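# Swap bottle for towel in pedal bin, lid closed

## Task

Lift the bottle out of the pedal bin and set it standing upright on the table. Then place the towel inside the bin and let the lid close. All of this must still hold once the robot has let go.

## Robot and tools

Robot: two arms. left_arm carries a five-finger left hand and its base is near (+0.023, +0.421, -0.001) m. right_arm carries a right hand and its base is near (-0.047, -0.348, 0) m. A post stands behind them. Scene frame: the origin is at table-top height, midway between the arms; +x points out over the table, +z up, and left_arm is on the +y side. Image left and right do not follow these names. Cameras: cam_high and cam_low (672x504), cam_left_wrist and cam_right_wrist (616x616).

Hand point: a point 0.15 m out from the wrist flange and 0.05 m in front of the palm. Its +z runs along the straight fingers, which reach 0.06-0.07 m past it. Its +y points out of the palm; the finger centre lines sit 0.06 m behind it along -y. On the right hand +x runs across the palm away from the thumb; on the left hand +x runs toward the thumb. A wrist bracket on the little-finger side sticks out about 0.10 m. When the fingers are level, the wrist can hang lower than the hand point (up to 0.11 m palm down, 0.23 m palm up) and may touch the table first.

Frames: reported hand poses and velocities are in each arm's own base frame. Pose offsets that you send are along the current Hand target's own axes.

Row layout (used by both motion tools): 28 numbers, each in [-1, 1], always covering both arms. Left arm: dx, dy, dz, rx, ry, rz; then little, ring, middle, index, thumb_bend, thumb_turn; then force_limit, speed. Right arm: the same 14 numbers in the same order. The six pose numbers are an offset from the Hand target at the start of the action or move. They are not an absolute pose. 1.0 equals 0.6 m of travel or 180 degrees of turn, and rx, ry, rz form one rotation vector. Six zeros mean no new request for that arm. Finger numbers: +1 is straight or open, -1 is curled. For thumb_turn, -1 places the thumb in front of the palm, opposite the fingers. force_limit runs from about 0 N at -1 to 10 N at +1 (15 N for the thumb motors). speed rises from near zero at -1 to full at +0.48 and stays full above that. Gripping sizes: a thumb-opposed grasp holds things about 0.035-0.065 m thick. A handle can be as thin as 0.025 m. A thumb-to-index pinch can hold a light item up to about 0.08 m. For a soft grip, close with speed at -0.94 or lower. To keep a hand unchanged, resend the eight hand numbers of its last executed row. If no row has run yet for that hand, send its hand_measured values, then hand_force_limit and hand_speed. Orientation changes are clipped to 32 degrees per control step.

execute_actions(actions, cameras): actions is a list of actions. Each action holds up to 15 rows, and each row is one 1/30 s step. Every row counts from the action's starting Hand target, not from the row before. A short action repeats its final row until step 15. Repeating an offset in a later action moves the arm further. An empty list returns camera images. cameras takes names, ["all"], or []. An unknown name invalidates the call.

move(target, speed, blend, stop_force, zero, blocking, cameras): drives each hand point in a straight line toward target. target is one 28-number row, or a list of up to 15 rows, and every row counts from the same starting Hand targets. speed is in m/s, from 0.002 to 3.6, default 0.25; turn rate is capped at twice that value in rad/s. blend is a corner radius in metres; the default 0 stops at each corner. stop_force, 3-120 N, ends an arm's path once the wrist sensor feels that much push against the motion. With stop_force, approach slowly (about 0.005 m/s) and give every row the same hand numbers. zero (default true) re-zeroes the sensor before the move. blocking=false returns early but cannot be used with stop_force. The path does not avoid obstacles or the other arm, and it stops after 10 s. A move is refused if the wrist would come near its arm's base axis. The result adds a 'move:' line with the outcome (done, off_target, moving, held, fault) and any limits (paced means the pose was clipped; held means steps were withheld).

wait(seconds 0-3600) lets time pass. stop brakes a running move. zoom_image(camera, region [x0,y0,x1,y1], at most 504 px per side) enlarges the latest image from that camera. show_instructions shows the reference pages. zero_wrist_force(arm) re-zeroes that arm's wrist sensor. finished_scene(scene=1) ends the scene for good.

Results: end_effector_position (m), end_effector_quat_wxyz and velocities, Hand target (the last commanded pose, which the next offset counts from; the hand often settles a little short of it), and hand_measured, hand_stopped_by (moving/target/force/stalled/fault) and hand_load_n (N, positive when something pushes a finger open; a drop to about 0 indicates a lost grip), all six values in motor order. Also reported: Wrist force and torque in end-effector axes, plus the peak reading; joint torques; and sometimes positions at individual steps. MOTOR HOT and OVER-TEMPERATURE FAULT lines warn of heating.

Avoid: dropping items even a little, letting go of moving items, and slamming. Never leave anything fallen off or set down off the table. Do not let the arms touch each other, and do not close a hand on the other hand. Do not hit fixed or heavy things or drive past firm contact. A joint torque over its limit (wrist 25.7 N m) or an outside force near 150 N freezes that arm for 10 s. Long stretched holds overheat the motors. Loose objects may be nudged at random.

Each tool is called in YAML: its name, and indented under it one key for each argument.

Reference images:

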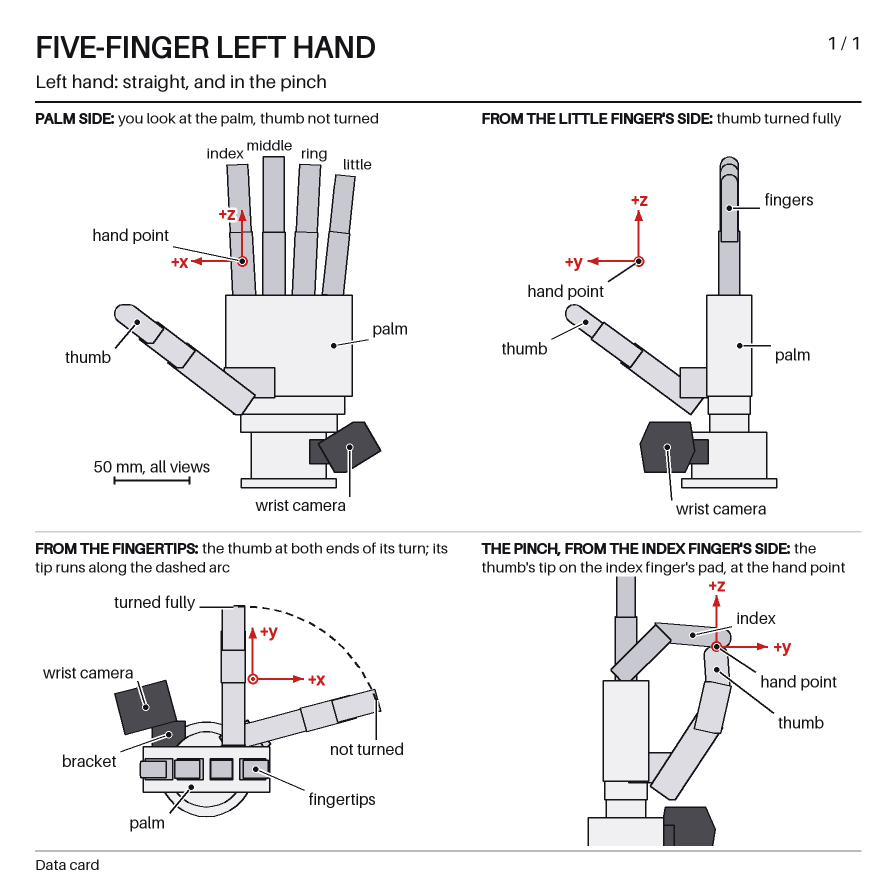

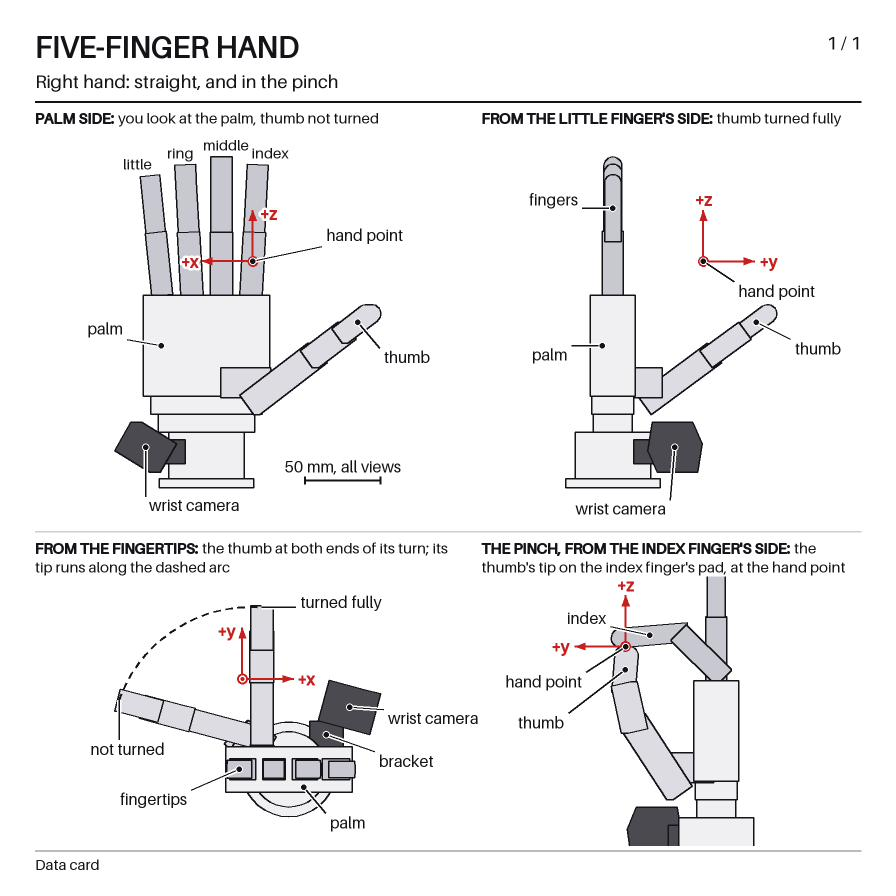

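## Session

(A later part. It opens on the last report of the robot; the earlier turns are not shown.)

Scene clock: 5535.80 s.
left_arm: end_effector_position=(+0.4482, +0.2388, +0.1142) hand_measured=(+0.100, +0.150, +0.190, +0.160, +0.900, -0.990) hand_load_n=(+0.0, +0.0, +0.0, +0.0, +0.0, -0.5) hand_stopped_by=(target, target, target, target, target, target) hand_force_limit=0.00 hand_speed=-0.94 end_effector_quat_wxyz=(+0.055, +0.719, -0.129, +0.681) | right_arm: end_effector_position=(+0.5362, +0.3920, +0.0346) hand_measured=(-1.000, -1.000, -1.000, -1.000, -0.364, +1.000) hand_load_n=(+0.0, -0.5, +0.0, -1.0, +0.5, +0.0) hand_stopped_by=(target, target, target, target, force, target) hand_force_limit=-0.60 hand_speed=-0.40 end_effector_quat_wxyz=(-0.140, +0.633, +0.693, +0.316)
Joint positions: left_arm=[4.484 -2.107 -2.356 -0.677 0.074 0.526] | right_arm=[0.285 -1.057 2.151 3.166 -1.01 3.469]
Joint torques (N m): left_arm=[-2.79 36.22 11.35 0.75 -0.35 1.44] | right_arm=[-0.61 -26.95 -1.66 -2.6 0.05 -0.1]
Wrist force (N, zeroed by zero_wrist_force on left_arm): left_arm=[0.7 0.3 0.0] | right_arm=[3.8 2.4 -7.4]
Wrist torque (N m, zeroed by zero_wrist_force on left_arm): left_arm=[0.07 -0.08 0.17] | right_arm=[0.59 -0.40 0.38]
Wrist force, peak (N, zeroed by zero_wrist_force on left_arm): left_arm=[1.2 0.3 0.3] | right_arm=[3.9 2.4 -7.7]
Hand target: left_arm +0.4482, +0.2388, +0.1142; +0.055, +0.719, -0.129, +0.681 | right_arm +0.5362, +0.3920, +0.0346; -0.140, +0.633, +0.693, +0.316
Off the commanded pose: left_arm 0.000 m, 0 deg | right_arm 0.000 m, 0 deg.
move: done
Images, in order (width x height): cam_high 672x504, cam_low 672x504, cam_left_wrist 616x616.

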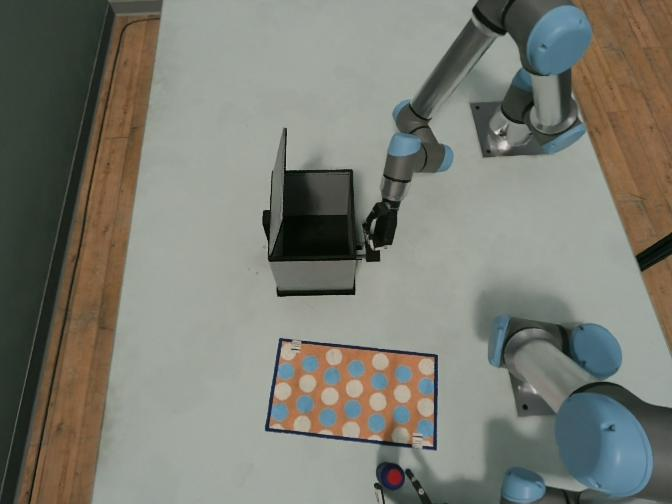

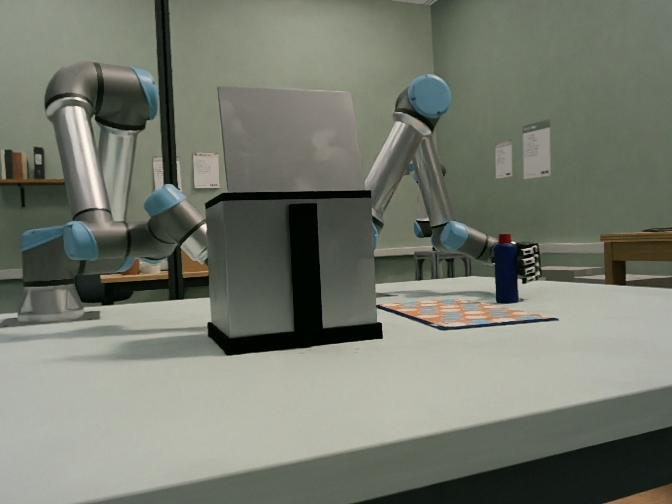

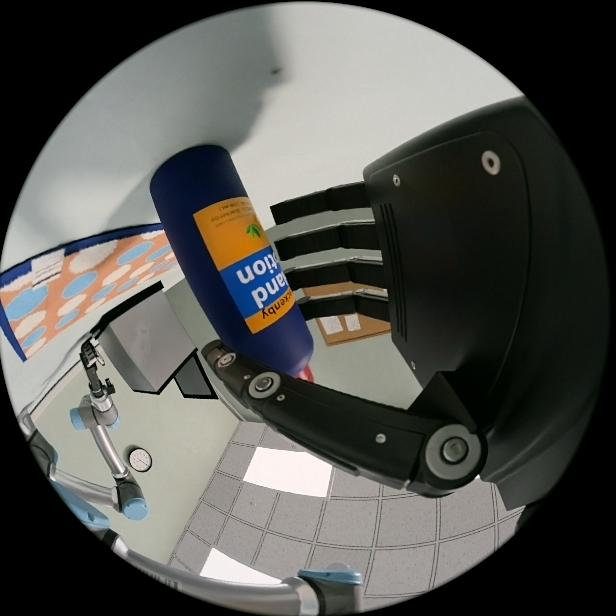

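move:
  target: [0,0,0,0,0,0,1,1,1,1,1,-0.99,0.0,-0.8,0,0,0,0,0,0,-1,-1,-1,-1,-0.8,1,-0.6,-0.4]

move:
  target: [0,0,-0.2,0,0,0,1,1,1,1,1,-0.99,0.0,-0.8,0,0,0,0,0,0,-1,-1,-1,-1,-0.8,1,-0.6,-0.4]
  speed: 0.05
  cameras: ["cam_low","cam_high","cam_left_wrist"]

Scene clock: 5549.80 s.
left_arm: end_effector_position=(+0.4482, +0.2388, +0.1142) hand_measured=(+1.000, +1.000, +1.000, +1.000, +1.000, -0.990) hand_load_n=(+0.0, +0.0, +0.0, +0.0, +0.0, +0.0) hand_stopped_by=(target, target, target, target, target, target) hand_force_limit=0.00 hand_speed=-0.80 end_effector_quat_wxyz=(+0.055, +0.719, -0.129, +0.681) | right_arm: end_effector_position=(+0.5362, +0.3920, +0.0346) hand_measured=(-1.000, -1.000, -1.000, -1.000, -0.364, +1.000) hand_load_n=(+0.0, +0.0, +0.0, -1.0, +0.5, +0.0) hand_stopped_by=(target, target, target, target, force, target) hand_force_limit=-0.60 hand_speed=-0.40 end_effector_quat_wxyz=(-0.140, +0.633, +0.693, +0.316)
Joint positions: left_arm=[4.484 -2.107 -2.356 -0.677 0.074 0.526] | right_arm=[0.285 -1.057 2.151 3.166 -1.01 3.469]
Joint torques (N m): left_arm=[0.36 35.31 17.65 0.9 -0.28 1.57] | right_arm=[-0.73 -26.27 -2.28 -2.5 0.01 -0.11]
Wrist force (N, zeroed by zero_wrist_force on left_arm): left_arm=[0.6 0.5 -0.1] | right_arm=[3.8 2.5 -7.2]
Wrist torque (N m, zeroed by zero_wrist_force on left_arm): left_arm=[0.10 -0.07 0.14] | right_arm=[0.57 -0.41 0.38]
Wrist force, peak (N, zeroed by zero_wrist_force on left_arm): left_arm=[1.0 0.5 0.1] | right_arm=[3.8 2.4 -7.8]
Hand target: left_arm +0.4482, +0.2388, +0.1142; +0.055, +0.719, -0.129, +0.681 | right_arm +0.5362, +0.3920, +0.0346; -0.140, +0.633, +0.693, +0.316
Off the commanded pose: left_arm 0.000 m, 0 deg | right_arm 0.000 m, 0 deg.
move: done

Scene clock: 5552.63 s.
left_arm: end_effector_position=(+0.3325, +0.2695, +0.1223) hand_measured=(+1.000, +1.000, +1.000, +1.000, +1.000, -0.990) hand_load_n=(+0.0, +0.0, +0.0, +0.0, +0.0, +0.0) hand_stopped_by=(target, target, target, target, target, target) hand_force_limit=0.00 hand_speed=-0.80 end_effector_quat_wxyz=(+0.055, +0.719, -0.129, +0.681) | right_arm: end_effector_position=(+0.5362, +0.3920, +0.0346) hand_measured=(-1.000, -1.000, -1.000, -1.000, -0.364, +1.000) hand_load_n=(+0.0, +0.0, +0.0, -1.5, +0.5, +0.0) hand_stopped_by=(target, target, target, target, force, target) hand_force_limit=-0.60 hand_speed=-0.40 end_effector_quat_wxyz=(-0.140, +0.633, +0.693, +0.316)
Joint positions: left_arm=[4.783 -1.983 -2.207 -1.888 0.336 1.474] | right_arm=[0.285 -1.057 2.151 3.166 -1.01 3.469]
Joint torques (N m): left_arm=[7.86 26.37 22.63 -1.87 1.56 1.8] | right_arm=[-1.06 -26.19 -2.54 -2.46 0.15 0]
Wrist force (N, zeroed by zero_wrist_force on left_arm): left_arm=[0.6 0.1 -0.1] | right_arm=[3.6 2.6 -7.4]
Wrist torque (N m, zeroed by zero_wrist_force on left_arm): left_arm=[0.04 -0.06 -0.02] | right_arm=[0.61 -0.37 0.37]
Wrist force, peak (N, zeroed by zero_wrist_force on left_arm): left_arm=[1.0 0.1 0.2] | right_arm=[3.8 2.6 -7.7]
Hand target: left_arm +0.3325, +0.2695, +0.1223; +0.055, +0.719, -0.129, +0.681 | right_arm +0.5362, +0.3920, +0.0346; -0.140, +0.633, +0.693, +0.316
Off the commanded pose: left_arm 0.000 m, 0 deg | right_arm 0.000 m, 0 deg.
move: done
Images, in order (width x height): cam_high 672x504, cam_low 672x504, cam_left_wrist 616x616.

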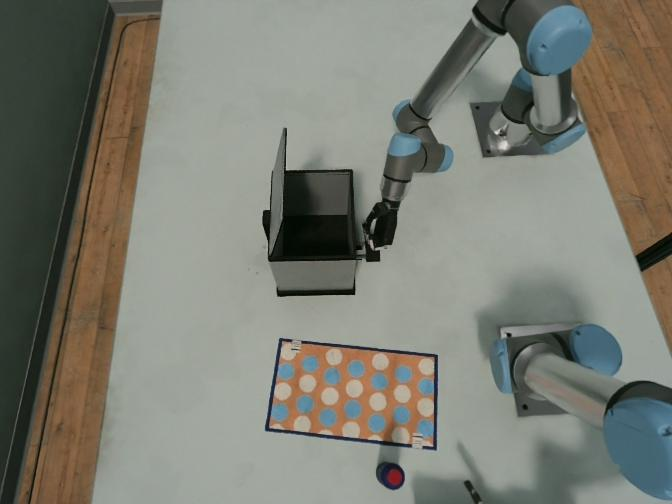

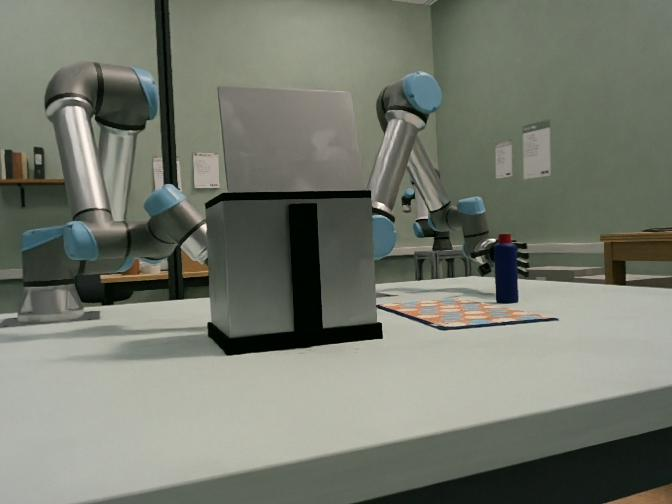

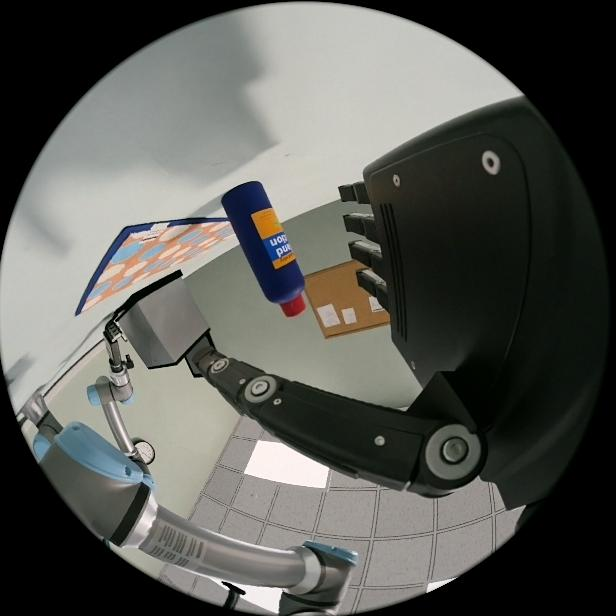

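move:
  target: [0.380,-0.037,-0.0257,0,0,0,1,1,1,1,1,-0.99,0.0,-0.8,0,0,0,0,0,0,-1,-1,-1,-1,-0.8,1,-0.6,-0.4]
  speed: 0.12

Scene clock: 5659.03 s.
left_arm: end_effector_position=(+0.3325, +0.2694, +0.3519) hand_measured=(+1.000, +1.000, +1.000, +1.000, +1.000, -0.990) hand_load_n=(+0.0, +0.0, +0.0, +0.0, +0.0, +0.0) hand_stopped_by=(target, target, target, target, target, target) hand_force_limit=0.00 hand_speed=-0.80 end_effector_quat_wxyz=(+0.055, +0.719, -0.129, +0.681) | right_arm: end_effector_position=(+0.5362, +0.3920, +0.0346) hand_measured=(-1.000, -1.000, -1.000, -1.000, -0.364, +1.000) hand_load_n=(+0.0, +0.0, +0.0, -1.5, +0.5, +0.0) hand_stopped_by=(target, target, target, target, force, target) hand_force_limit=-0.60 hand_speed=-0.40 end_effector_quat_wxyz=(-0.140, +0.633, +0.693, +0.316)
Joint positions: left_arm=[4.783 -1.575 -1.948 -2.555 0.336 1.474] | right_arm=[0.285 -1.057 2.151 3.166 -1.01 3.469]
Joint torques (N m): left_arm=[6.32 21.34 31.78 -1.77 1.58 1.79] | right_arm=[-0.86 -26.21 -2.55 -2.54 0.2 0.05]
Wrist force (N, zeroed by zero_wrist_force on left_arm): left_arm=[0.5 0.3 -0.3] | right_arm=[3.8 2.3 -7.4]
Wrist torque (N m, zeroed by zero_wrist_force on left_arm): left_arm=[0.08 -0.05 -0.03] | right_arm=[0.56 -0.40 0.38]
Wrist force, peak (N, zeroed by zero_wrist_force on left_arm): left_arm=[1.3 0.2 -0.1] | right_arm=[4.2 2.5 -7.5]
Hand target: left_arm +0.3325, +0.2694, +0.3519; +0.055, +0.719, -0.129, +0.681 | right_arm +0.5362, +0.3920, +0.0346; -0.140, +0.633, +0.693, +0.316
Off the commanded pose: left_arm 0.000 m, 0 deg | right_arm 0.000 m, 0 deg.
move: done

move:
  target: [-0.0258,0.3352,0.3810,-0.0725,-0.1812,0.4296,1,1,1,1,1,-0.99,0.0,-0.8,0,0,0,0,0,0,-1,-1,-1,-1,-0.8,1,-0.6,-0.4]
  speed: 0.12
  cameras: ["all"]

Scene clock: 5684.57 s.
left_arm: end_effector_position=(+0.4998, +0.0196, +0.3017) hand_measured=(+1.000, +1.000, +1.000, +1.000, +1.000, -0.990) hand_load_n=(+0.0, +0.0, +0.0, +0.0, +0.0, +0.0) hand_stopped_by=(target, target, target, target, target, target) hand_force_limit=0.00 hand_speed=-0.80 end_effector_quat_wxyz=(-0.337, +0.622, -0.622, +0.336) | right_arm: end_effector_position=(+0.5362, +0.3920, +0.0346) hand_measured=(-1.000, -1.000, -1.000, -1.000, -0.364, +1.000) hand_load_n=(+0.0, +0.0, +0.0, -1.5, +0.5, +0.0) hand_stopped_by=(target, target, target, target, force, target) hand_force_limit=-0.60 hand_speed=-0.40 end_effector_quat_wxyz=(-0.140, +0.633, +0.693, +0.316)
Joint positions: left_arm=[3.716 -1.283 -2.278 -0.242 1.099 0.341] | right_arm=[0.285 -1.057 2.151 3.166 -1.01 3.469]
Joint torques (N m): left_arm=[-8.22 3.05 33.73 4.52 1.7 0.3] | right_arm=[-0.76 -25.89 -3.17 -2.58 0.29 0.32]
Wrist force (N, zeroed by zero_wrist_force on left_arm): left_arm=[-0.5 1.2 0.8] | right_arm=[3.9 2.4 -7.4]
Wrist torque (N m, zeroed by zero_wrist_force on left_arm): left_arm=[0.22 0.08 -0.09] | right_arm=[0.58 -0.42 0.38]
Wrist force, peak (N, zeroed by zero_wrist_force on left_arm): left_arm=[-0.4 1.4 1.0] | right_arm=[3.9 2.6 -7.7]
Hand target: left_arm +0.4998, +0.0196, +0.3017; -0.337, +0.622, -0.622, +0.336 | right_arm +0.5362, +0.3920, +0.0346; -0.140, +0.633, +0.693, +0.316
Off the commanded pose: left_arm 0.000 m, 0 deg | right_arm 0.000 m, 0 deg.
move: done

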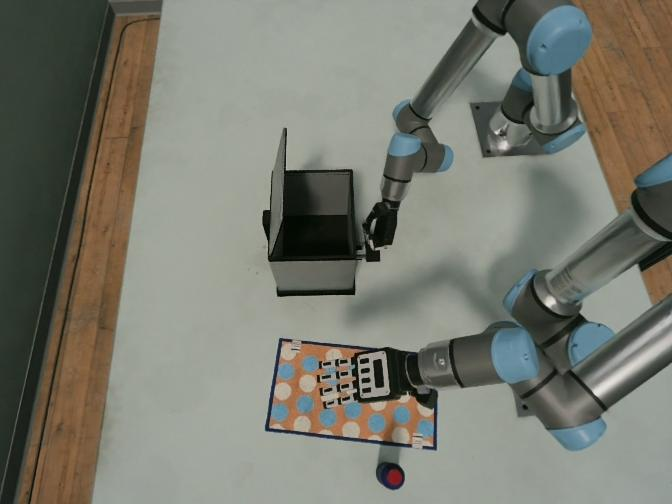

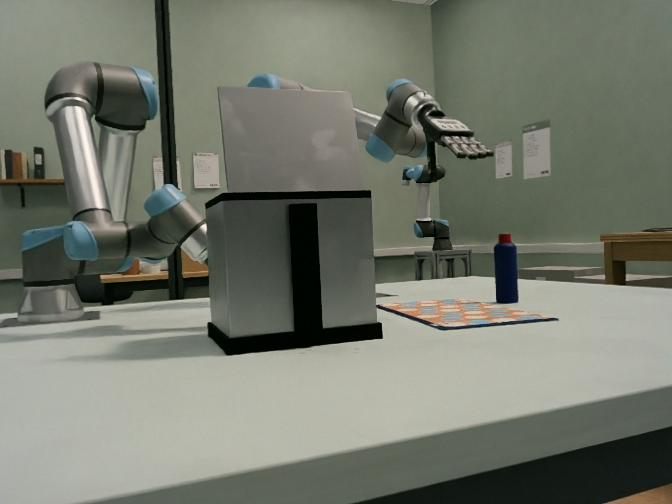

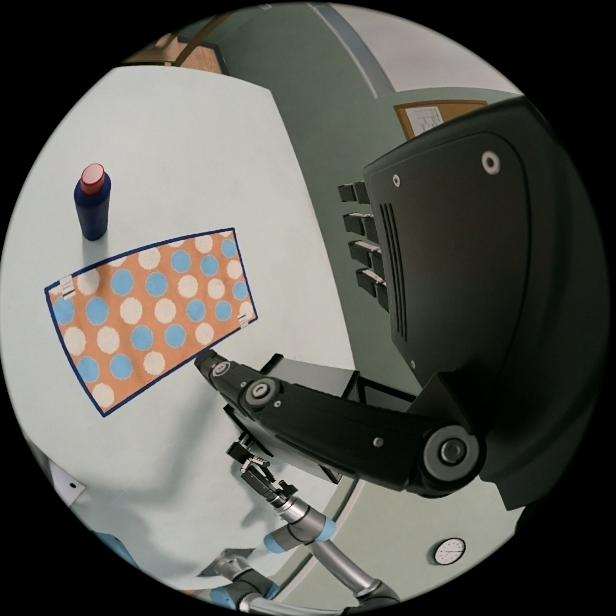

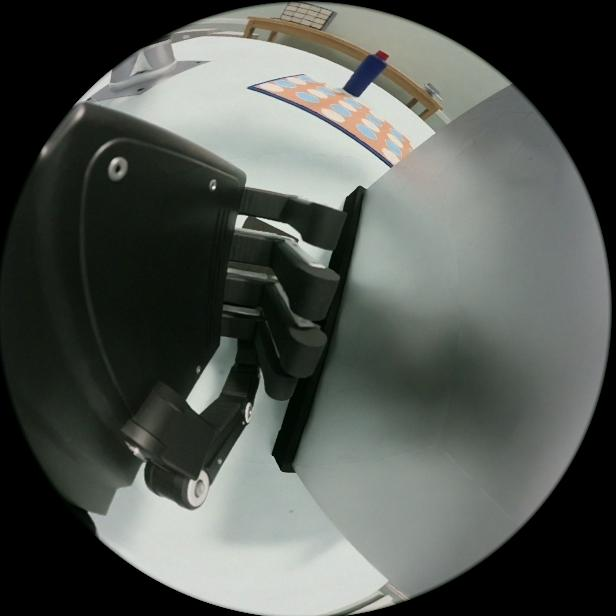

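move:
  target: [0,0.3209,0.2097,0,0,0,1,1,0.3,0.3,0.6,-0.99,0.0,-0.6,0,0,0,0,0,0,-1,-1,-1,-1,-0.8,1,-0.6,-0.4]
  speed: 0.12
  cameras: ["all"]

Scene clock: 5729.43 s.
left_arm: end_effector_position=(+0.4997, +0.0199, +0.0716) hand_measured=(+1.000, +1.000, +0.300, +0.300, +0.600, -0.990) hand_load_n=(+0.0, -0.5, +0.0, +0.0, +0.0, +0.0) hand_stopped_by=(target, target, target, target, target, target) hand_force_limit=0.00 hand_speed=-0.60 end_effector_quat_wxyz=(-0.337, +0.622, -0.622, +0.336) | right_arm: end_effector_position=(+0.5362, +0.3920, +0.0346) hand_measured=(-1.000, -1.000, -1.000, -1.000, -0.364, +1.000) hand_load_n=(-0.5, +0.0, +0.0, -1.5, +0.0, +0.0) hand_stopped_by=(target, target, target, target, force, target) hand_force_limit=-0.60 hand_speed=-0.40 end_effector_quat_wxyz=(-0.140, +0.633, +0.693, +0.316)
Joint positions: left_arm=[3.716 -1.921 -2.555 0.673 1.099 0.342] | right_arm=[0.285 -1.057 2.151 3.166 -1.01 3.469]
Joint torques (N m): left_arm=[-8.12 16.87 19.07 4.36 -1.97 -1.41] | right_arm=[-1.89 -26.27 -2.25 -2.5 0.1 0.52]
Wrist force (N, zeroed by zero_wrist_force on left_arm): left_arm=[-0.9 1.3 0.8] | right_arm=[3.7 2.3 -7.2]
Wrist torque (N m, zeroed by zero_wrist_force on left_arm): left_arm=[0.23 0.12 0.08] | right_arm=[0.55 -0.39 0.36]
Wrist force, peak (N, zeroed by zero_wrist_force on left_arm): left_arm=[-0.4 2.1 1.2] | right_arm=[4.1 2.5 -7.8]
Hand target: left_arm +0.4998, +0.0199, +0.0716; -0.337, +0.622, -0.622, +0.336 | right_arm +0.5362, +0.3920, +0.0346; -0.140, +0.633, +0.693, +0.316
Off the commanded pose: left_arm 0.000 m, 0 deg | right_arm 0.000 m, 0 deg.
move: done

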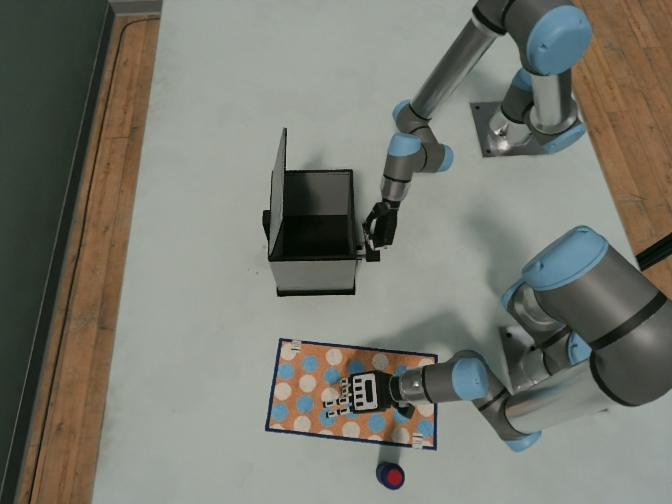

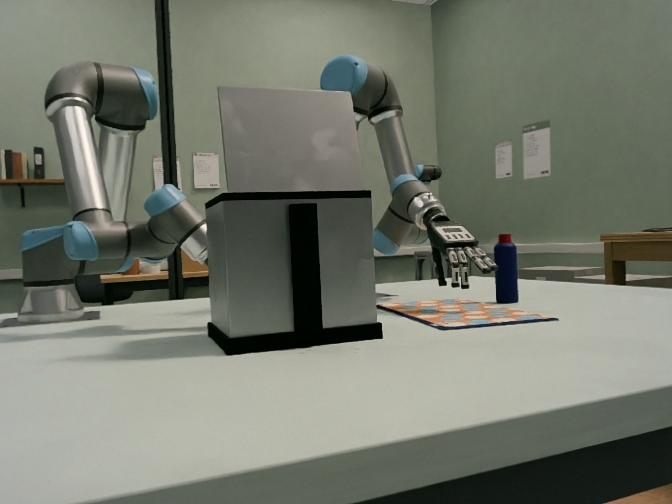

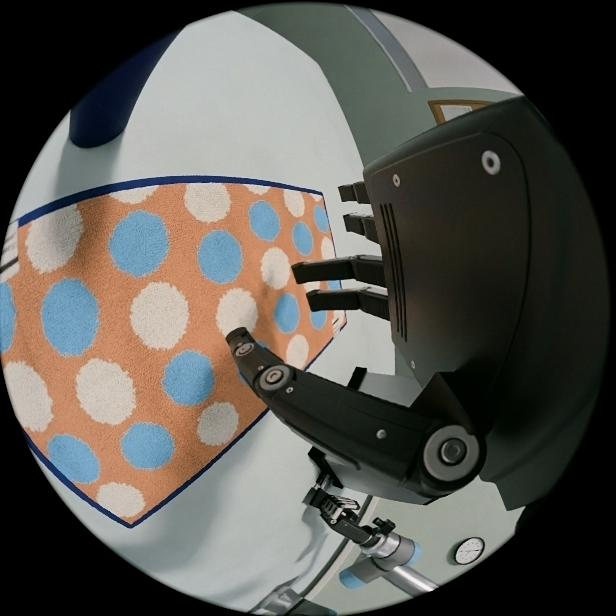

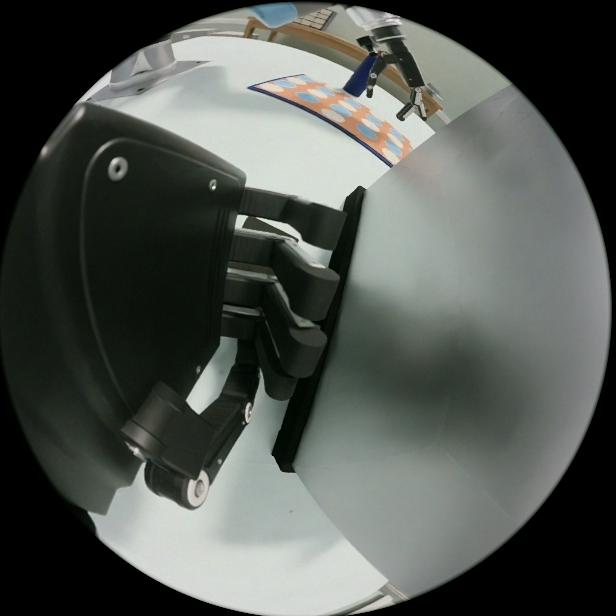

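move:
  target: [0,0.0377,0.0246,0,0,0,1,1,0.3,0.3,0.6,-0.99,0.0,-0.6,0,0,0,0,0,0,-1,-1,-1,-1,-0.8,1,-0.6,-0.4]
  speed: 0.05

move:
  target: [0,0.055,0.036,0,0,0,1,1,0.3,0.3,0.6,-0.99,0.0,-0.6,0,0,0,0,0,0,-1,-1,-1,-1,-0.8,1,-0.6,-0.4]
  speed: 0.006
  stop_force: 4
  cameras: ["cam_low","cam_left_wrist"]

Scene clock: 5741.63 s.
left_arm: end_effector_position=(+0.4998, +0.0199, +0.0447) hand_measured=(+1.000, +1.000, +0.300, +0.300, +0.600, -0.990) hand_load_n=(+0.0, +0.0, +0.0, +0.0, +0.0, +0.0) hand_stopped_by=(target, target, target, target, target, target) hand_force_limit=0.00 hand_speed=-0.60 end_effector_quat_wxyz=(-0.337, +0.622, -0.622, +0.336) | right_arm: end_effector_position=(+0.5362, +0.3920, +0.0346) hand_measured=(-1.000, -1.000, -1.000, -1.000, -0.364, +1.000) hand_load_n=(+0.0, +0.0, +0.0, -1.5, +0.0, +0.0) hand_stopped_by=(target, target, target, target, force, target) hand_force_limit=-0.60 hand_speed=-0.40 end_effector_quat_wxyz=(-0.140, +0.633, +0.693, +0.316)
Joint positions: left_arm=[3.716 -2.034 -2.557 0.788 1.099 0.342] | right_arm=[0.285 -1.057 2.151 3.166 -1.01 3.469]
Joint torques (N m): left_arm=[6.71 18.19 16.89 4.36 -2.53 -1.55] | right_arm=[-1.12 -24.74 -2.15 -2.66 0.04 0.5]
Wrist force (N, zeroed by zero_wrist_force on left_arm): left_arm=[-0.6 1.3 0.7] | right_arm=[3.8 2.5 -7.3]
Wrist torque (N m, zeroed by zero_wrist_force on left_arm): left_arm=[0.23 0.07 0.07] | right_arm=[0.57 -0.40 0.37]
Wrist force, peak (N, zeroed by zero_wrist_force on left_arm): left_arm=[-0.5 1.6 0.9] | right_arm=[3.9 2.9 -7.6]
Hand target: left_arm +0.4998, +0.0199, +0.0446; -0.337, +0.622, -0.622, +0.336 | right_arm +0.5362, +0.3920, +0.0346; -0.140, +0.633, +0.693, +0.316
Off the commanded pose: left_arm 0.000 m, 0 deg | right_arm 0.000 m, 0 deg.
move: done

Scene clock: 5745.77 s.
left_arm: end_effector_position=(+0.4998, +0.0200, +0.0259) hand_measured=(+1.000, +1.000, +0.300, +0.300, +0.600, -0.990) hand_load_n=(+0.0, +0.0, +0.0, +0.0, +0.0, +0.0) hand_stopped_by=(target, target, target, target, target, target) hand_force_limit=0.00 hand_speed=-0.60 end_effector_quat_wxyz=(-0.337, +0.621, -0.622, +0.336) | right_arm: end_effector_position=(+0.5362, +0.3920, +0.0346) hand_measured=(-1.000, -1.000, -1.000, -1.000, -0.364, +1.000) hand_load_n=(+0.0, +0.0, +0.0, -1.5, +0.5, +0.0) hand_stopped_by=(target, target, target, target, force, target) hand_force_limit=-0.60 hand_speed=-0.40 end_effector_quat_wxyz=(-0.140, +0.633, +0.693, +0.316)
Joint positions: left_arm=[3.716 -2.114 -2.553 0.864 1.099 0.342] | right_arm=[0.285 -1.057 2.151 3.166 -1.01 3.469]
Joint torques (N m): left_arm=[3.82 32.48 -0.96 0.46 -1.61 1.5] | right_arm=[-1.72 -24.58 -2.75 -2.67 0.04 0.59]
Wrist force (N, zeroed by zero_wrist_force on left_arm): left_arm=[-0.2 -1.8 -1.1] | right_arm=[3.8 2.5 -7.2]
Wrist torque (N m, zeroed by zero_wrist_force on left_arm): left_arm=[0.13 -0.01 0.17] | right_arm=[0.58 -0.41 0.37]
Wrist force, peak (N, zeroed by zero_wrist_force on left_arm): left_arm=[-0.5 -3.2 -1.6] | right_arm=[3.9 2.4 -7.7]
Hand target: left_arm +0.4998, +0.0199, +0.0259; -0.337, +0.622, -0.622, +0.336 (not the last commanded pose) | right_arm +0.5362, +0.3920, +0.0346; -0.140, +0.633, +0.693, +0.316
Off the commanded pose: left_arm 0.021 m, 0 deg | right_arm 0.000 m, 0 deg.
move: contact (left_arm)

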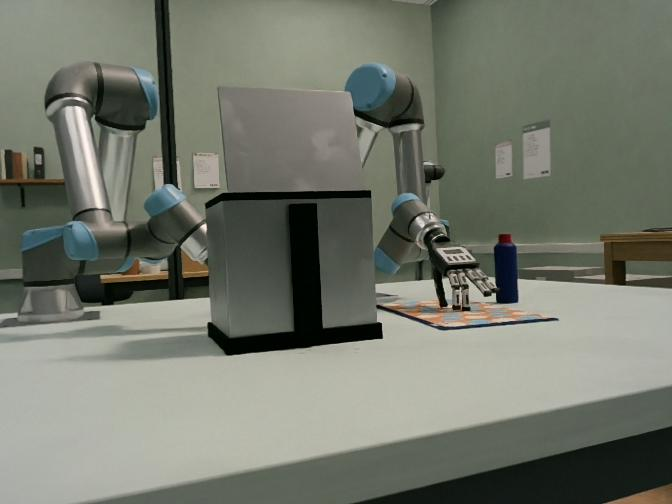

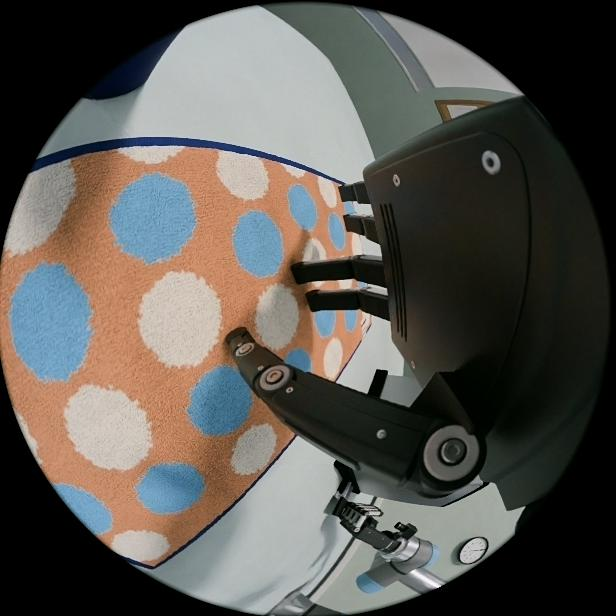

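move:
  target: [0,0.0014,0.0009,-0.0064,0,0,1,1,0.3,0.3,0.6,-0.99,0.0,-0.6,0,0,0,0,0,0,-1,-1,-1,-1,-0.8,1,-0.6,-0.4]
  speed: 0.01

move:
  target: [0,0.014,0.009,0,0,0,1,1,0.3,0.3,0.6,-0.99,0.0,-0.6,0,0,0,0,0,0,-1,-1,-1,-1,-0.8,1,-0.6,-0.4]
  speed: 0.004
  stop_force: 9
  zero: false

Scene clock: 5770.23 s.
left_arm: end_effector_position=(+0.4998, +0.0199, +0.0249) hand_measured=(+1.000, +1.000, +0.300, +0.300, +0.600, -0.990) hand_load_n=(+0.0, +0.0, +0.5, +0.0, +0.0, +0.0) hand_stopped_by=(target, target, target, target, target, target) hand_force_limit=0.00 hand_speed=-0.60 end_effector_quat_wxyz=(-0.331, +0.625, -0.626, +0.330) | right_arm: end_effector_position=(+0.5362, +0.3920, +0.0346) hand_measured=(-1.000, -1.000, -1.000, -1.000, -0.364, +1.000) hand_load_n=(+0.0, +0.5, +0.0, -1.5, +0.5, +0.0) hand_stopped_by=(target, target, target, target, force, target) hand_force_limit=-0.60 hand_speed=-0.40 end_effector_quat_wxyz=(-0.140, +0.633, +0.693, +0.316)
Joint positions: left_arm=[3.71 -2.099 -2.547 0.824 1.111 0.347] | right_arm=[0.285 -1.057 2.151 3.166 -1.01 3.469]
Joint torques (N m): left_arm=[-8.05 25.34 11.87 -2.94 2.72 2.03] | right_arm=[-0.04 -25.55 -2.47 -2.51 0.2 0.72]
Wrist force (N, zeroed by zero_wrist_force on left_arm): left_arm=[0.2 -16.1 -10.2] | right_arm=[3.8 2.3 -7.6]
Wrist torque (N m, zeroed by zero_wrist_force on left_arm): left_arm=[-0.05 -0.28 0.35] | right_arm=[0.58 -0.39 0.37]
Wrist force, peak (N, zeroed by zero_wrist_force on left_arm): left_arm=[0.2 -16.1 -10.2] | right_arm=[3.9 2.5 -7.7]
Hand target: left_arm +0.4998, +0.0199, +0.0249; -0.331, +0.625, -0.626, +0.330 | right_arm +0.5362, +0.3920, +0.0346; -0.140, +0.633, +0.693, +0.316
Off the commanded pose: left_arm 0.000 m, 0 deg | right_arm 0.000 m, 0 deg.
move: done

Scene clock: 5770.77 s.
left_arm: end_effector_position=(+0.4998, +0.0199, +0.0249) hand_measured=(+1.000, +1.000, +0.300, +0.300, +0.600, -0.990) hand_load_n=(+0.0, +0.0, +0.0, +0.0, +0.0, +0.0) hand_stopped_by=(target, target, target, target, target, target) hand_force_limit=0.00 hand_speed=-0.60 end_effector_quat_wxyz=(-0.331, +0.625, -0.626, +0.330) | right_arm: end_effector_position=(+0.5362, +0.3920, +0.0346) hand_measured=(-1.000, -1.000, -1.000, -1.000, -0.364, +1.000) hand_load_n=(+0.0, +0.0, +0.0, -1.0, +0.5, +0.0) hand_stopped_by=(target, target, target, target, force, target) hand_force_limit=-0.60 hand_speed=-0.40 end_effector_quat_wxyz=(-0.140, +0.633, +0.693, +0.316)
Joint positions: left_arm=[3.71 -2.099 -2.547 0.824 1.111 0.347] | right_arm=[0.285 -1.057 2.151 3.166 -1.01 3.469]
Joint torques (N m): left_arm=[-6.89 22.38 11.02 -1.2 2.24 1.75] | right_arm=[-0.57 -24.42 -2.17 -2.49 0.05 0.45]
Wrist force (N, zeroed by zero_wrist_force on left_arm): left_arm=[0.1 -15.7 -10.1] | right_arm=[3.7 2.3 -7.4]
Wrist torque (N m, zeroed by zero_wrist_force on left_arm): left_arm=[0.02 -0.27 0.33] | right_arm=[0.57 -0.39 0.36]
Wrist force, peak (N, zeroed by zero_wrist_force on left_arm): left_arm=[0.1 -16.1 -10.3] | right_arm=[3.8 2.6 -7.6]
Hand target: left_arm +0.4998, +0.0199, +0.0249; -0.331, +0.625, -0.626, +0.330 (not the last commanded pose) | right_arm +0.5362, +0.3920, +0.0346; -0.140, +0.633, +0.693, +0.316
Off the commanded pose: left_arm 0.010 m, 0 deg | right_arm 0.000 m, 0 deg.
move: contact (left_arm)

move:
  target: [0,-0.0007,-0.0005,0,0,0,1,1,0.2,0.2,0.5,-0.99,0.0,-0.85,0,0,0,0,0,0,-1,-1,-1,-1,-0.8,1,-0.6,-0.4]
  speed: 0.01
  cameras: ["cam_left_wrist"]

zoom_image:
  camera: "cam_left_wrist"
  region: [150, 200, 400, 450]

Scene clock: 5784.33 s.
left_arm: end_effector_position=(+0.4998, +0.0199, +0.0254) hand_measured=(+1.000, +1.000, +0.276, +0.200, +0.500, -0.990) hand_load_n=(+0.0, +0.0, +5.0, +0.0, +0.0, +0.0) hand_stopped_by=(target, target, force, target, target, target) hand_force_limit=0.00 hand_speed=-0.85 end_effector_quat_wxyz=(-0.331, +0.625, -0.626, +0.330) | right_arm: end_effector_position=(+0.5362, +0.3920, +0.0346) hand_measured=(-1.000, -1.000, -1.000, -1.000, -0.364, +1.000) hand_load_n=(+0.0, +0.0, +0.0, -1.0, +0.0, +0.0) hand_stopped_by=(target, target, target, target, force, target) hand_force_limit=-0.60 hand_speed=-0.40 end_effector_quat_wxyz=(-0.140, +0.633, +0.693, +0.316)
Joint positions: left_arm=[3.71 -2.097 -2.547 0.822 1.111 0.347] | right_arm=[0.285 -1.057 2.151 3.166 -1.01 3.469]
Joint torques (N m): left_arm=[4.16 27.64 -10.47 -2.18 0.18 0.57] | right_arm=[-0.94 -24.3 -3.22 -2.56 0.27 0.75]
Wrist force (N, zeroed by zero_wrist_force on left_arm): left_arm=[-0.3 -12.2 -4.4] | right_arm=[3.9 2.6 -7.4]
Wrist torque (N m, zeroed by zero_wrist_force on left_arm): left_arm=[0.19 -0.07 0.22] | right_arm=[0.60 -0.41 0.38]
Wrist force, peak (N, zeroed by zero_wrist_force on left_arm): left_arm=[0.0 -16.3 -10.2] | right_arm=[3.9 2.6 -7.8]
Hand target: left_arm +0.4998, +0.0199, +0.0254; -0.331, +0.625, -0.626, +0.330 | right_arm +0.5362, +0.3920, +0.0346; -0.140, +0.633, +0.693, +0.316
Off the commanded pose: left_arm 0.000 m, 0 deg | right_arm 0.000 m, 0 deg.
move: done

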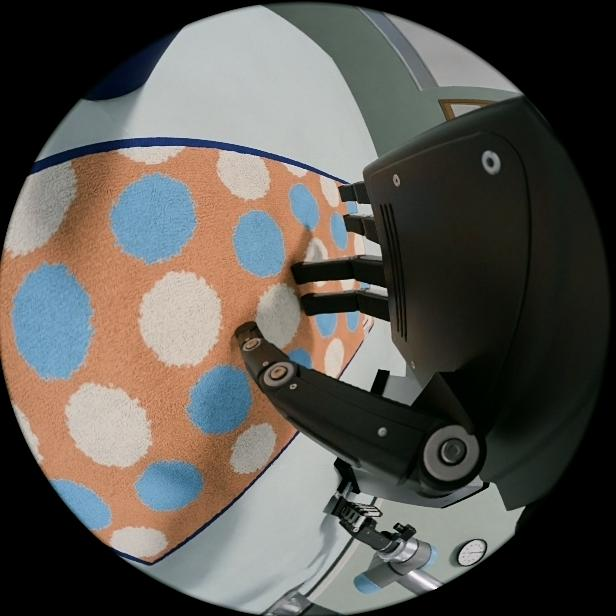

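Scaled by 2.016 from the camera's image (finer frame: 880x880).

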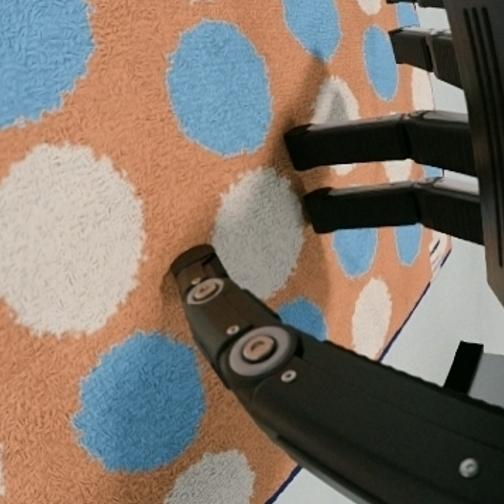

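move:
  target: [0,0.0021,0.0014,0.0153,0,0,1,1,0.2,0.2,0.5,-0.99,0.0,-0.85,0,0,0,0,0,0,-1,-1,-1,-1,-0.8,1,-0.6,-0.4]
  speed: 0.01

Scene clock: 5821.77 s.
left_arm: end_effector_position=(+0.4998, +0.0199, +0.0239) hand_measured=(+1.000, +1.000, +0.274, +0.200, +0.500, -0.990) hand_load_n=(+0.0, +0.0, +2.0, +0.0, +0.0, +0.0) hand_stopped_by=(target, target, force, target, target, target) hand_force_limit=0.00 hand_speed=-0.85 end_effector_quat_wxyz=(-0.345, +0.617, -0.618, +0.345) | right_arm: end_effector_position=(+0.5362, +0.3920, +0.0346) hand_measured=(-1.000, -1.000, -1.000, -1.000, -0.364, +1.000) hand_load_n=(+0.0, +0.0, +0.0, -1.5, +0.5, +0.0) hand_stopped_by=(target, target, target, target, force, target) hand_force_limit=-0.60 hand_speed=-0.40 end_effector_quat_wxyz=(-0.140, +0.633, +0.693, +0.316)
Joint positions: left_arm=[3.726 -2.15 -2.559 0.933 1.082 0.335] | right_arm=[0.285 -1.057 2.151 3.166 -1.01 3.469]
Joint torques (N m): left_arm=[6.61 15.74 -13.04 2.02 -1.63 -1.33] | right_arm=[-0.75 -24.53 -2.31 -2.51 0.11 1]
Wrist force (N, zeroed by zero_wrist_force on left_arm): left_arm=[-0.1 -8.1 -3.8] | right_arm=[3.8 2.6 -7.5]
Wrist torque (N m, zeroed by zero_wrist_force on left_arm): left_arm=[0.31 -0.07 0.31] | right_arm=[0.61 -0.39 0.38]
Wrist force, peak (N, zeroed by zero_wrist_force on left_arm): left_arm=[-0.1 -12.6 -4.3] | right_arm=[3.9 2.7 -7.7]
Hand target: left_arm +0.4998, +0.0199, +0.0239; -0.346, +0.617, -0.618, +0.345 | right_arm +0.5362, +0.3920, +0.0346; -0.140, +0.633, +0.693, +0.316
Off the commanded pose: left_arm 0.000 m, 0 deg | right_arm 0.000 m, 0 deg.
move: done

move:
  target: [0,0,0,0,0,0,1,1,0.0,0.0,0.5,-0.99,0.9,-0.85,0,0,0,0,0,0,-1,-1,-1,-1,-0.8,1,-0.6,-0.4]
  speed: 0.01
  cameras: ["cam_left_wrist"]

zoom_image:
  camera: "cam_left_wrist"
  region: [150, 200, 400, 450]

Scene clock: 5828.93 s.
left_arm: end_effector_position=(+0.4998, +0.0199, +0.0239) hand_measured=(+1.000, +1.000, +0.196, +0.000, +0.500, -0.990) hand_load_n=(+0.0, +0.0, +9.0, +0.0, +0.0, +0.0) hand_stopped_by=(target, target, force, target, target, target) hand_force_limit=0.90 hand_speed=-0.85 end_effector_quat_wxyz=(-0.346, +0.617, -0.618, +0.345) | right_arm: end_effector_position=(+0.5362, +0.3920, +0.0346) hand_measured=(-1.000, -1.000, -1.000, -1.000, -0.364, +1.000) hand_load_n=(+0.0, +0.0, +0.0, -1.5, +0.0, +0.0) hand_stopped_by=(target, target, target, target, force, target) hand_force_limit=-0.60 hand_speed=-0.40 end_effector_quat_wxyz=(-0.140, +0.633, +0.693, +0.316)
Joint positions: left_arm=[3.726 -2.15 -2.559 0.933 1.081 0.335] | right_arm=[0.285 -1.057 2.151 3.166 -1.01 3.469]
Joint torques (N m): left_arm=[6.85 14.85 -13.27 -4.08 1.31 -0.98] | right_arm=[-1.02 -24.04 -2.4 -2.55 -0.01 0.89]
Wrist force (N, zeroed by zero_wrist_force on left_arm): left_arm=[-0.5 -22.2 -4.5] | right_arm=[3.7 2.4 -7.5]
Wrist torque (N m, zeroed by zero_wrist_force on left_arm): left_arm=[-0.23 -0.06 0.63] | right_arm=[0.57 -0.38 0.36]
Wrist force, peak (N, zeroed by zero_wrist_force on left_arm): left_arm=[-0.5 -22.2 -4.5] | right_arm=[4.0 2.4 -7.7]
Hand target: left_arm +0.4998, +0.0199, +0.0239; -0.346, +0.617, -0.618, +0.345 | right_arm +0.5362, +0.3920, +0.0346; -0.140, +0.633, +0.693, +0.316
Off the commanded pose: left_arm 0.000 m, 0 deg | right_arm 0.000 m, 0 deg.
move: done

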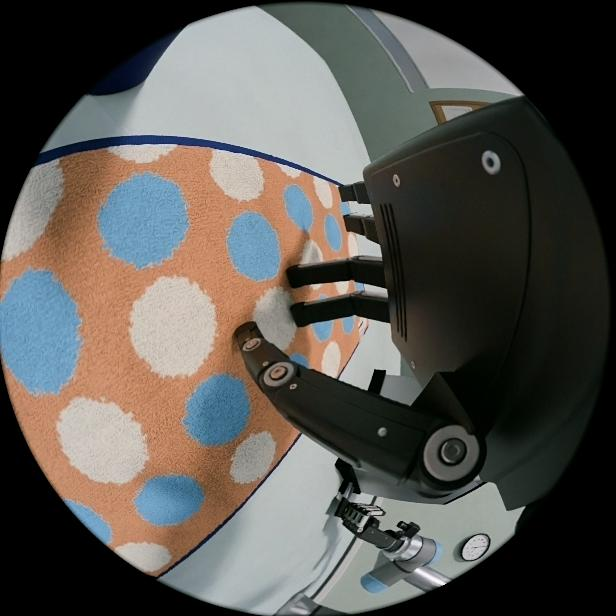

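Scaled by 2.016 from the camera's image (finer frame: 880x880).

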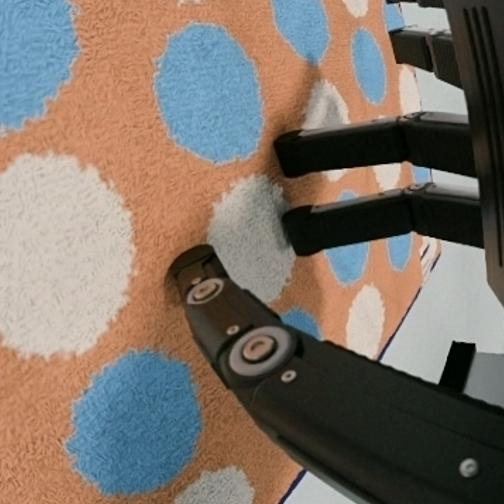

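wait:
  seconds: 0.1
  cameras: ["all"]

zoom_image:
  camera: "cam_low"
  region: [370, 230, 570, 340]

zoom_image:
  camera: "cam_high"
  region: [250, 320, 450, 460]

Scene clock: 5868.87 s.
left_arm: end_effector_position=(+0.4998, +0.0199, +0.0239) hand_measured=(+1.000, +1.000, +0.196, +0.000, +0.500, -0.990) hand_load_n=(+0.0, +0.0, +9.0, +0.0, +0.5, +0.0) hand_stopped_by=(target, target, force, target, target, target) hand_force_limit=0.90 hand_speed=-0.85 end_effector_quat_wxyz=(-0.346, +0.617, -0.618, +0.345) | right_arm: end_effector_position=(+0.5362, +0.3920, +0.0346) hand_measured=(-1.000, -1.000, -1.000, -1.000, -0.364, +1.000) hand_load_n=(+0.0, +0.0, +0.0, -1.5, +0.0, +0.0) hand_stopped_by=(target, target, target, target, force, target) hand_force_limit=-0.60 hand_speed=-0.40 end_effector_quat_wxyz=(-0.140, +0.633, +0.693, +0.316)
Joint positions: left_arm=[3.726 -2.15 -2.559 0.933 1.081 0.335] | right_arm=[0.285 -1.057 2.151 3.166 -1.01 3.469]
Joint torques (N m): left_arm=[5.85 13.38 -12.79 -4.06 1.85 0.02] | right_arm=[-1.37 -23.91 -3.03 -2.41 0.25 1.11]
Wrist force (N, zeroed by zero_wrist_force on left_arm): left_arm=[-0.6 -22.2 -4.6] | right_arm=[3.7 2.3 -7.4]
Wrist torque (N m, zeroed by zero_wrist_force on left_arm): left_arm=[-0.21 -0.04 0.62] | right_arm=[0.56 -0.39 0.36]
Wrist force, peak (N, zeroed by zero_wrist_force on left_arm): left_arm=[-0.5 -22.6 -4.8] | right_arm=[3.8 2.4 -7.9]
Hand target: left_arm +0.4998, +0.0199, +0.0239; -0.346, +0.617, -0.618, +0.345 | right_arm +0.5362, +0.3920, +0.0346; -0.140, +0.633, +0.693, +0.316
Off the commanded pose: left_arm 0.000 m, 0 deg | right_arm 0.000 m, 0 deg.
wait: 0.10 s; at rest from the start

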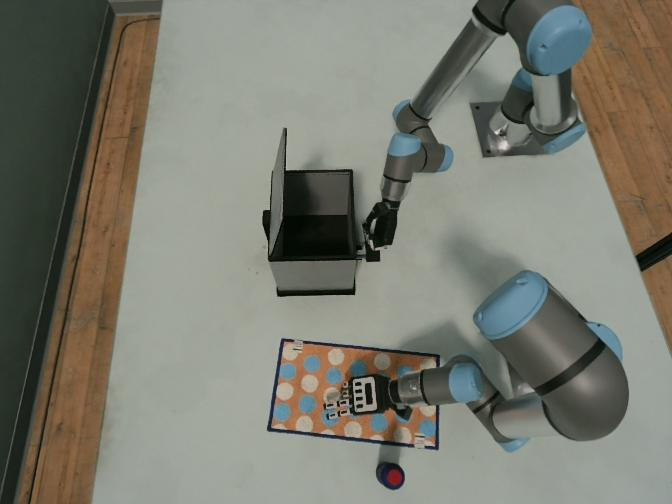

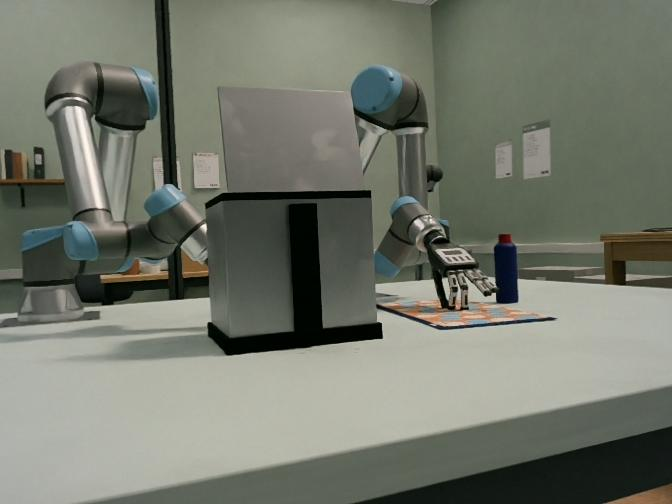

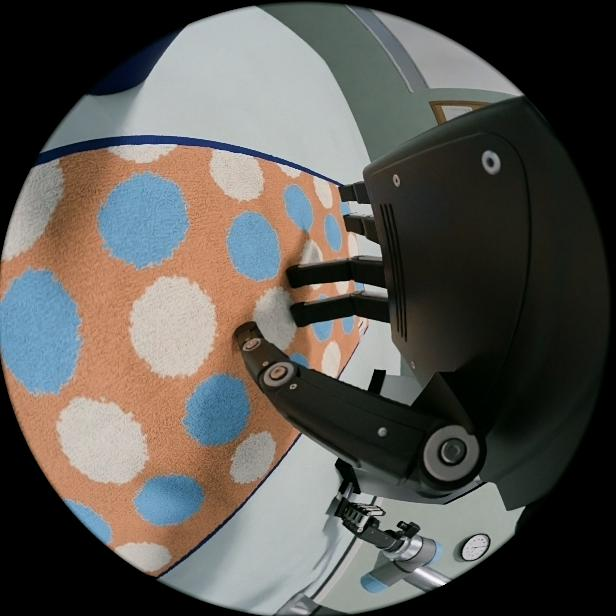

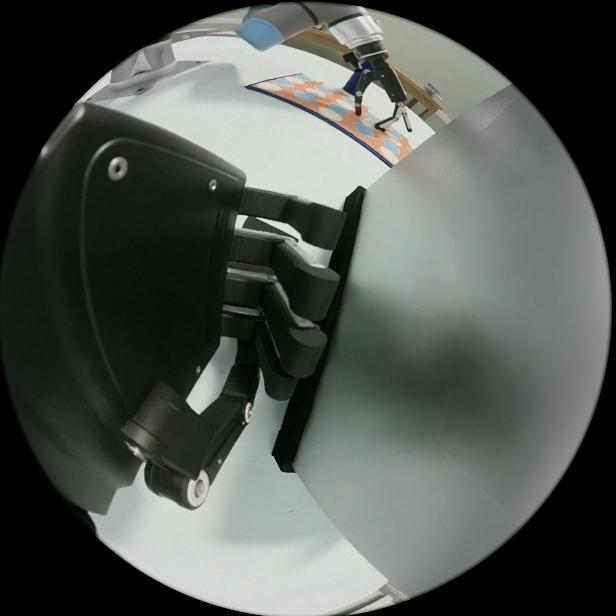

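Scaled by 2.520 from the camera's image (finer frame: 960x720).

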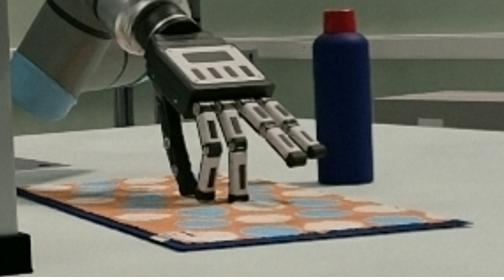

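Scaled by 2.520 from the camera's image (finer frame: 960x720).

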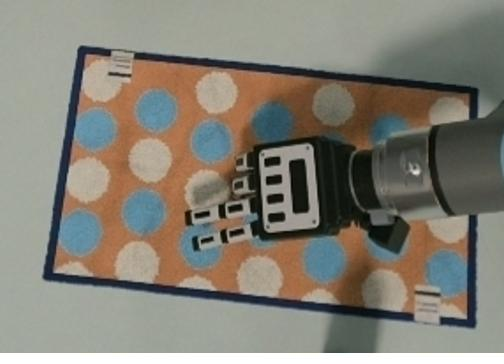

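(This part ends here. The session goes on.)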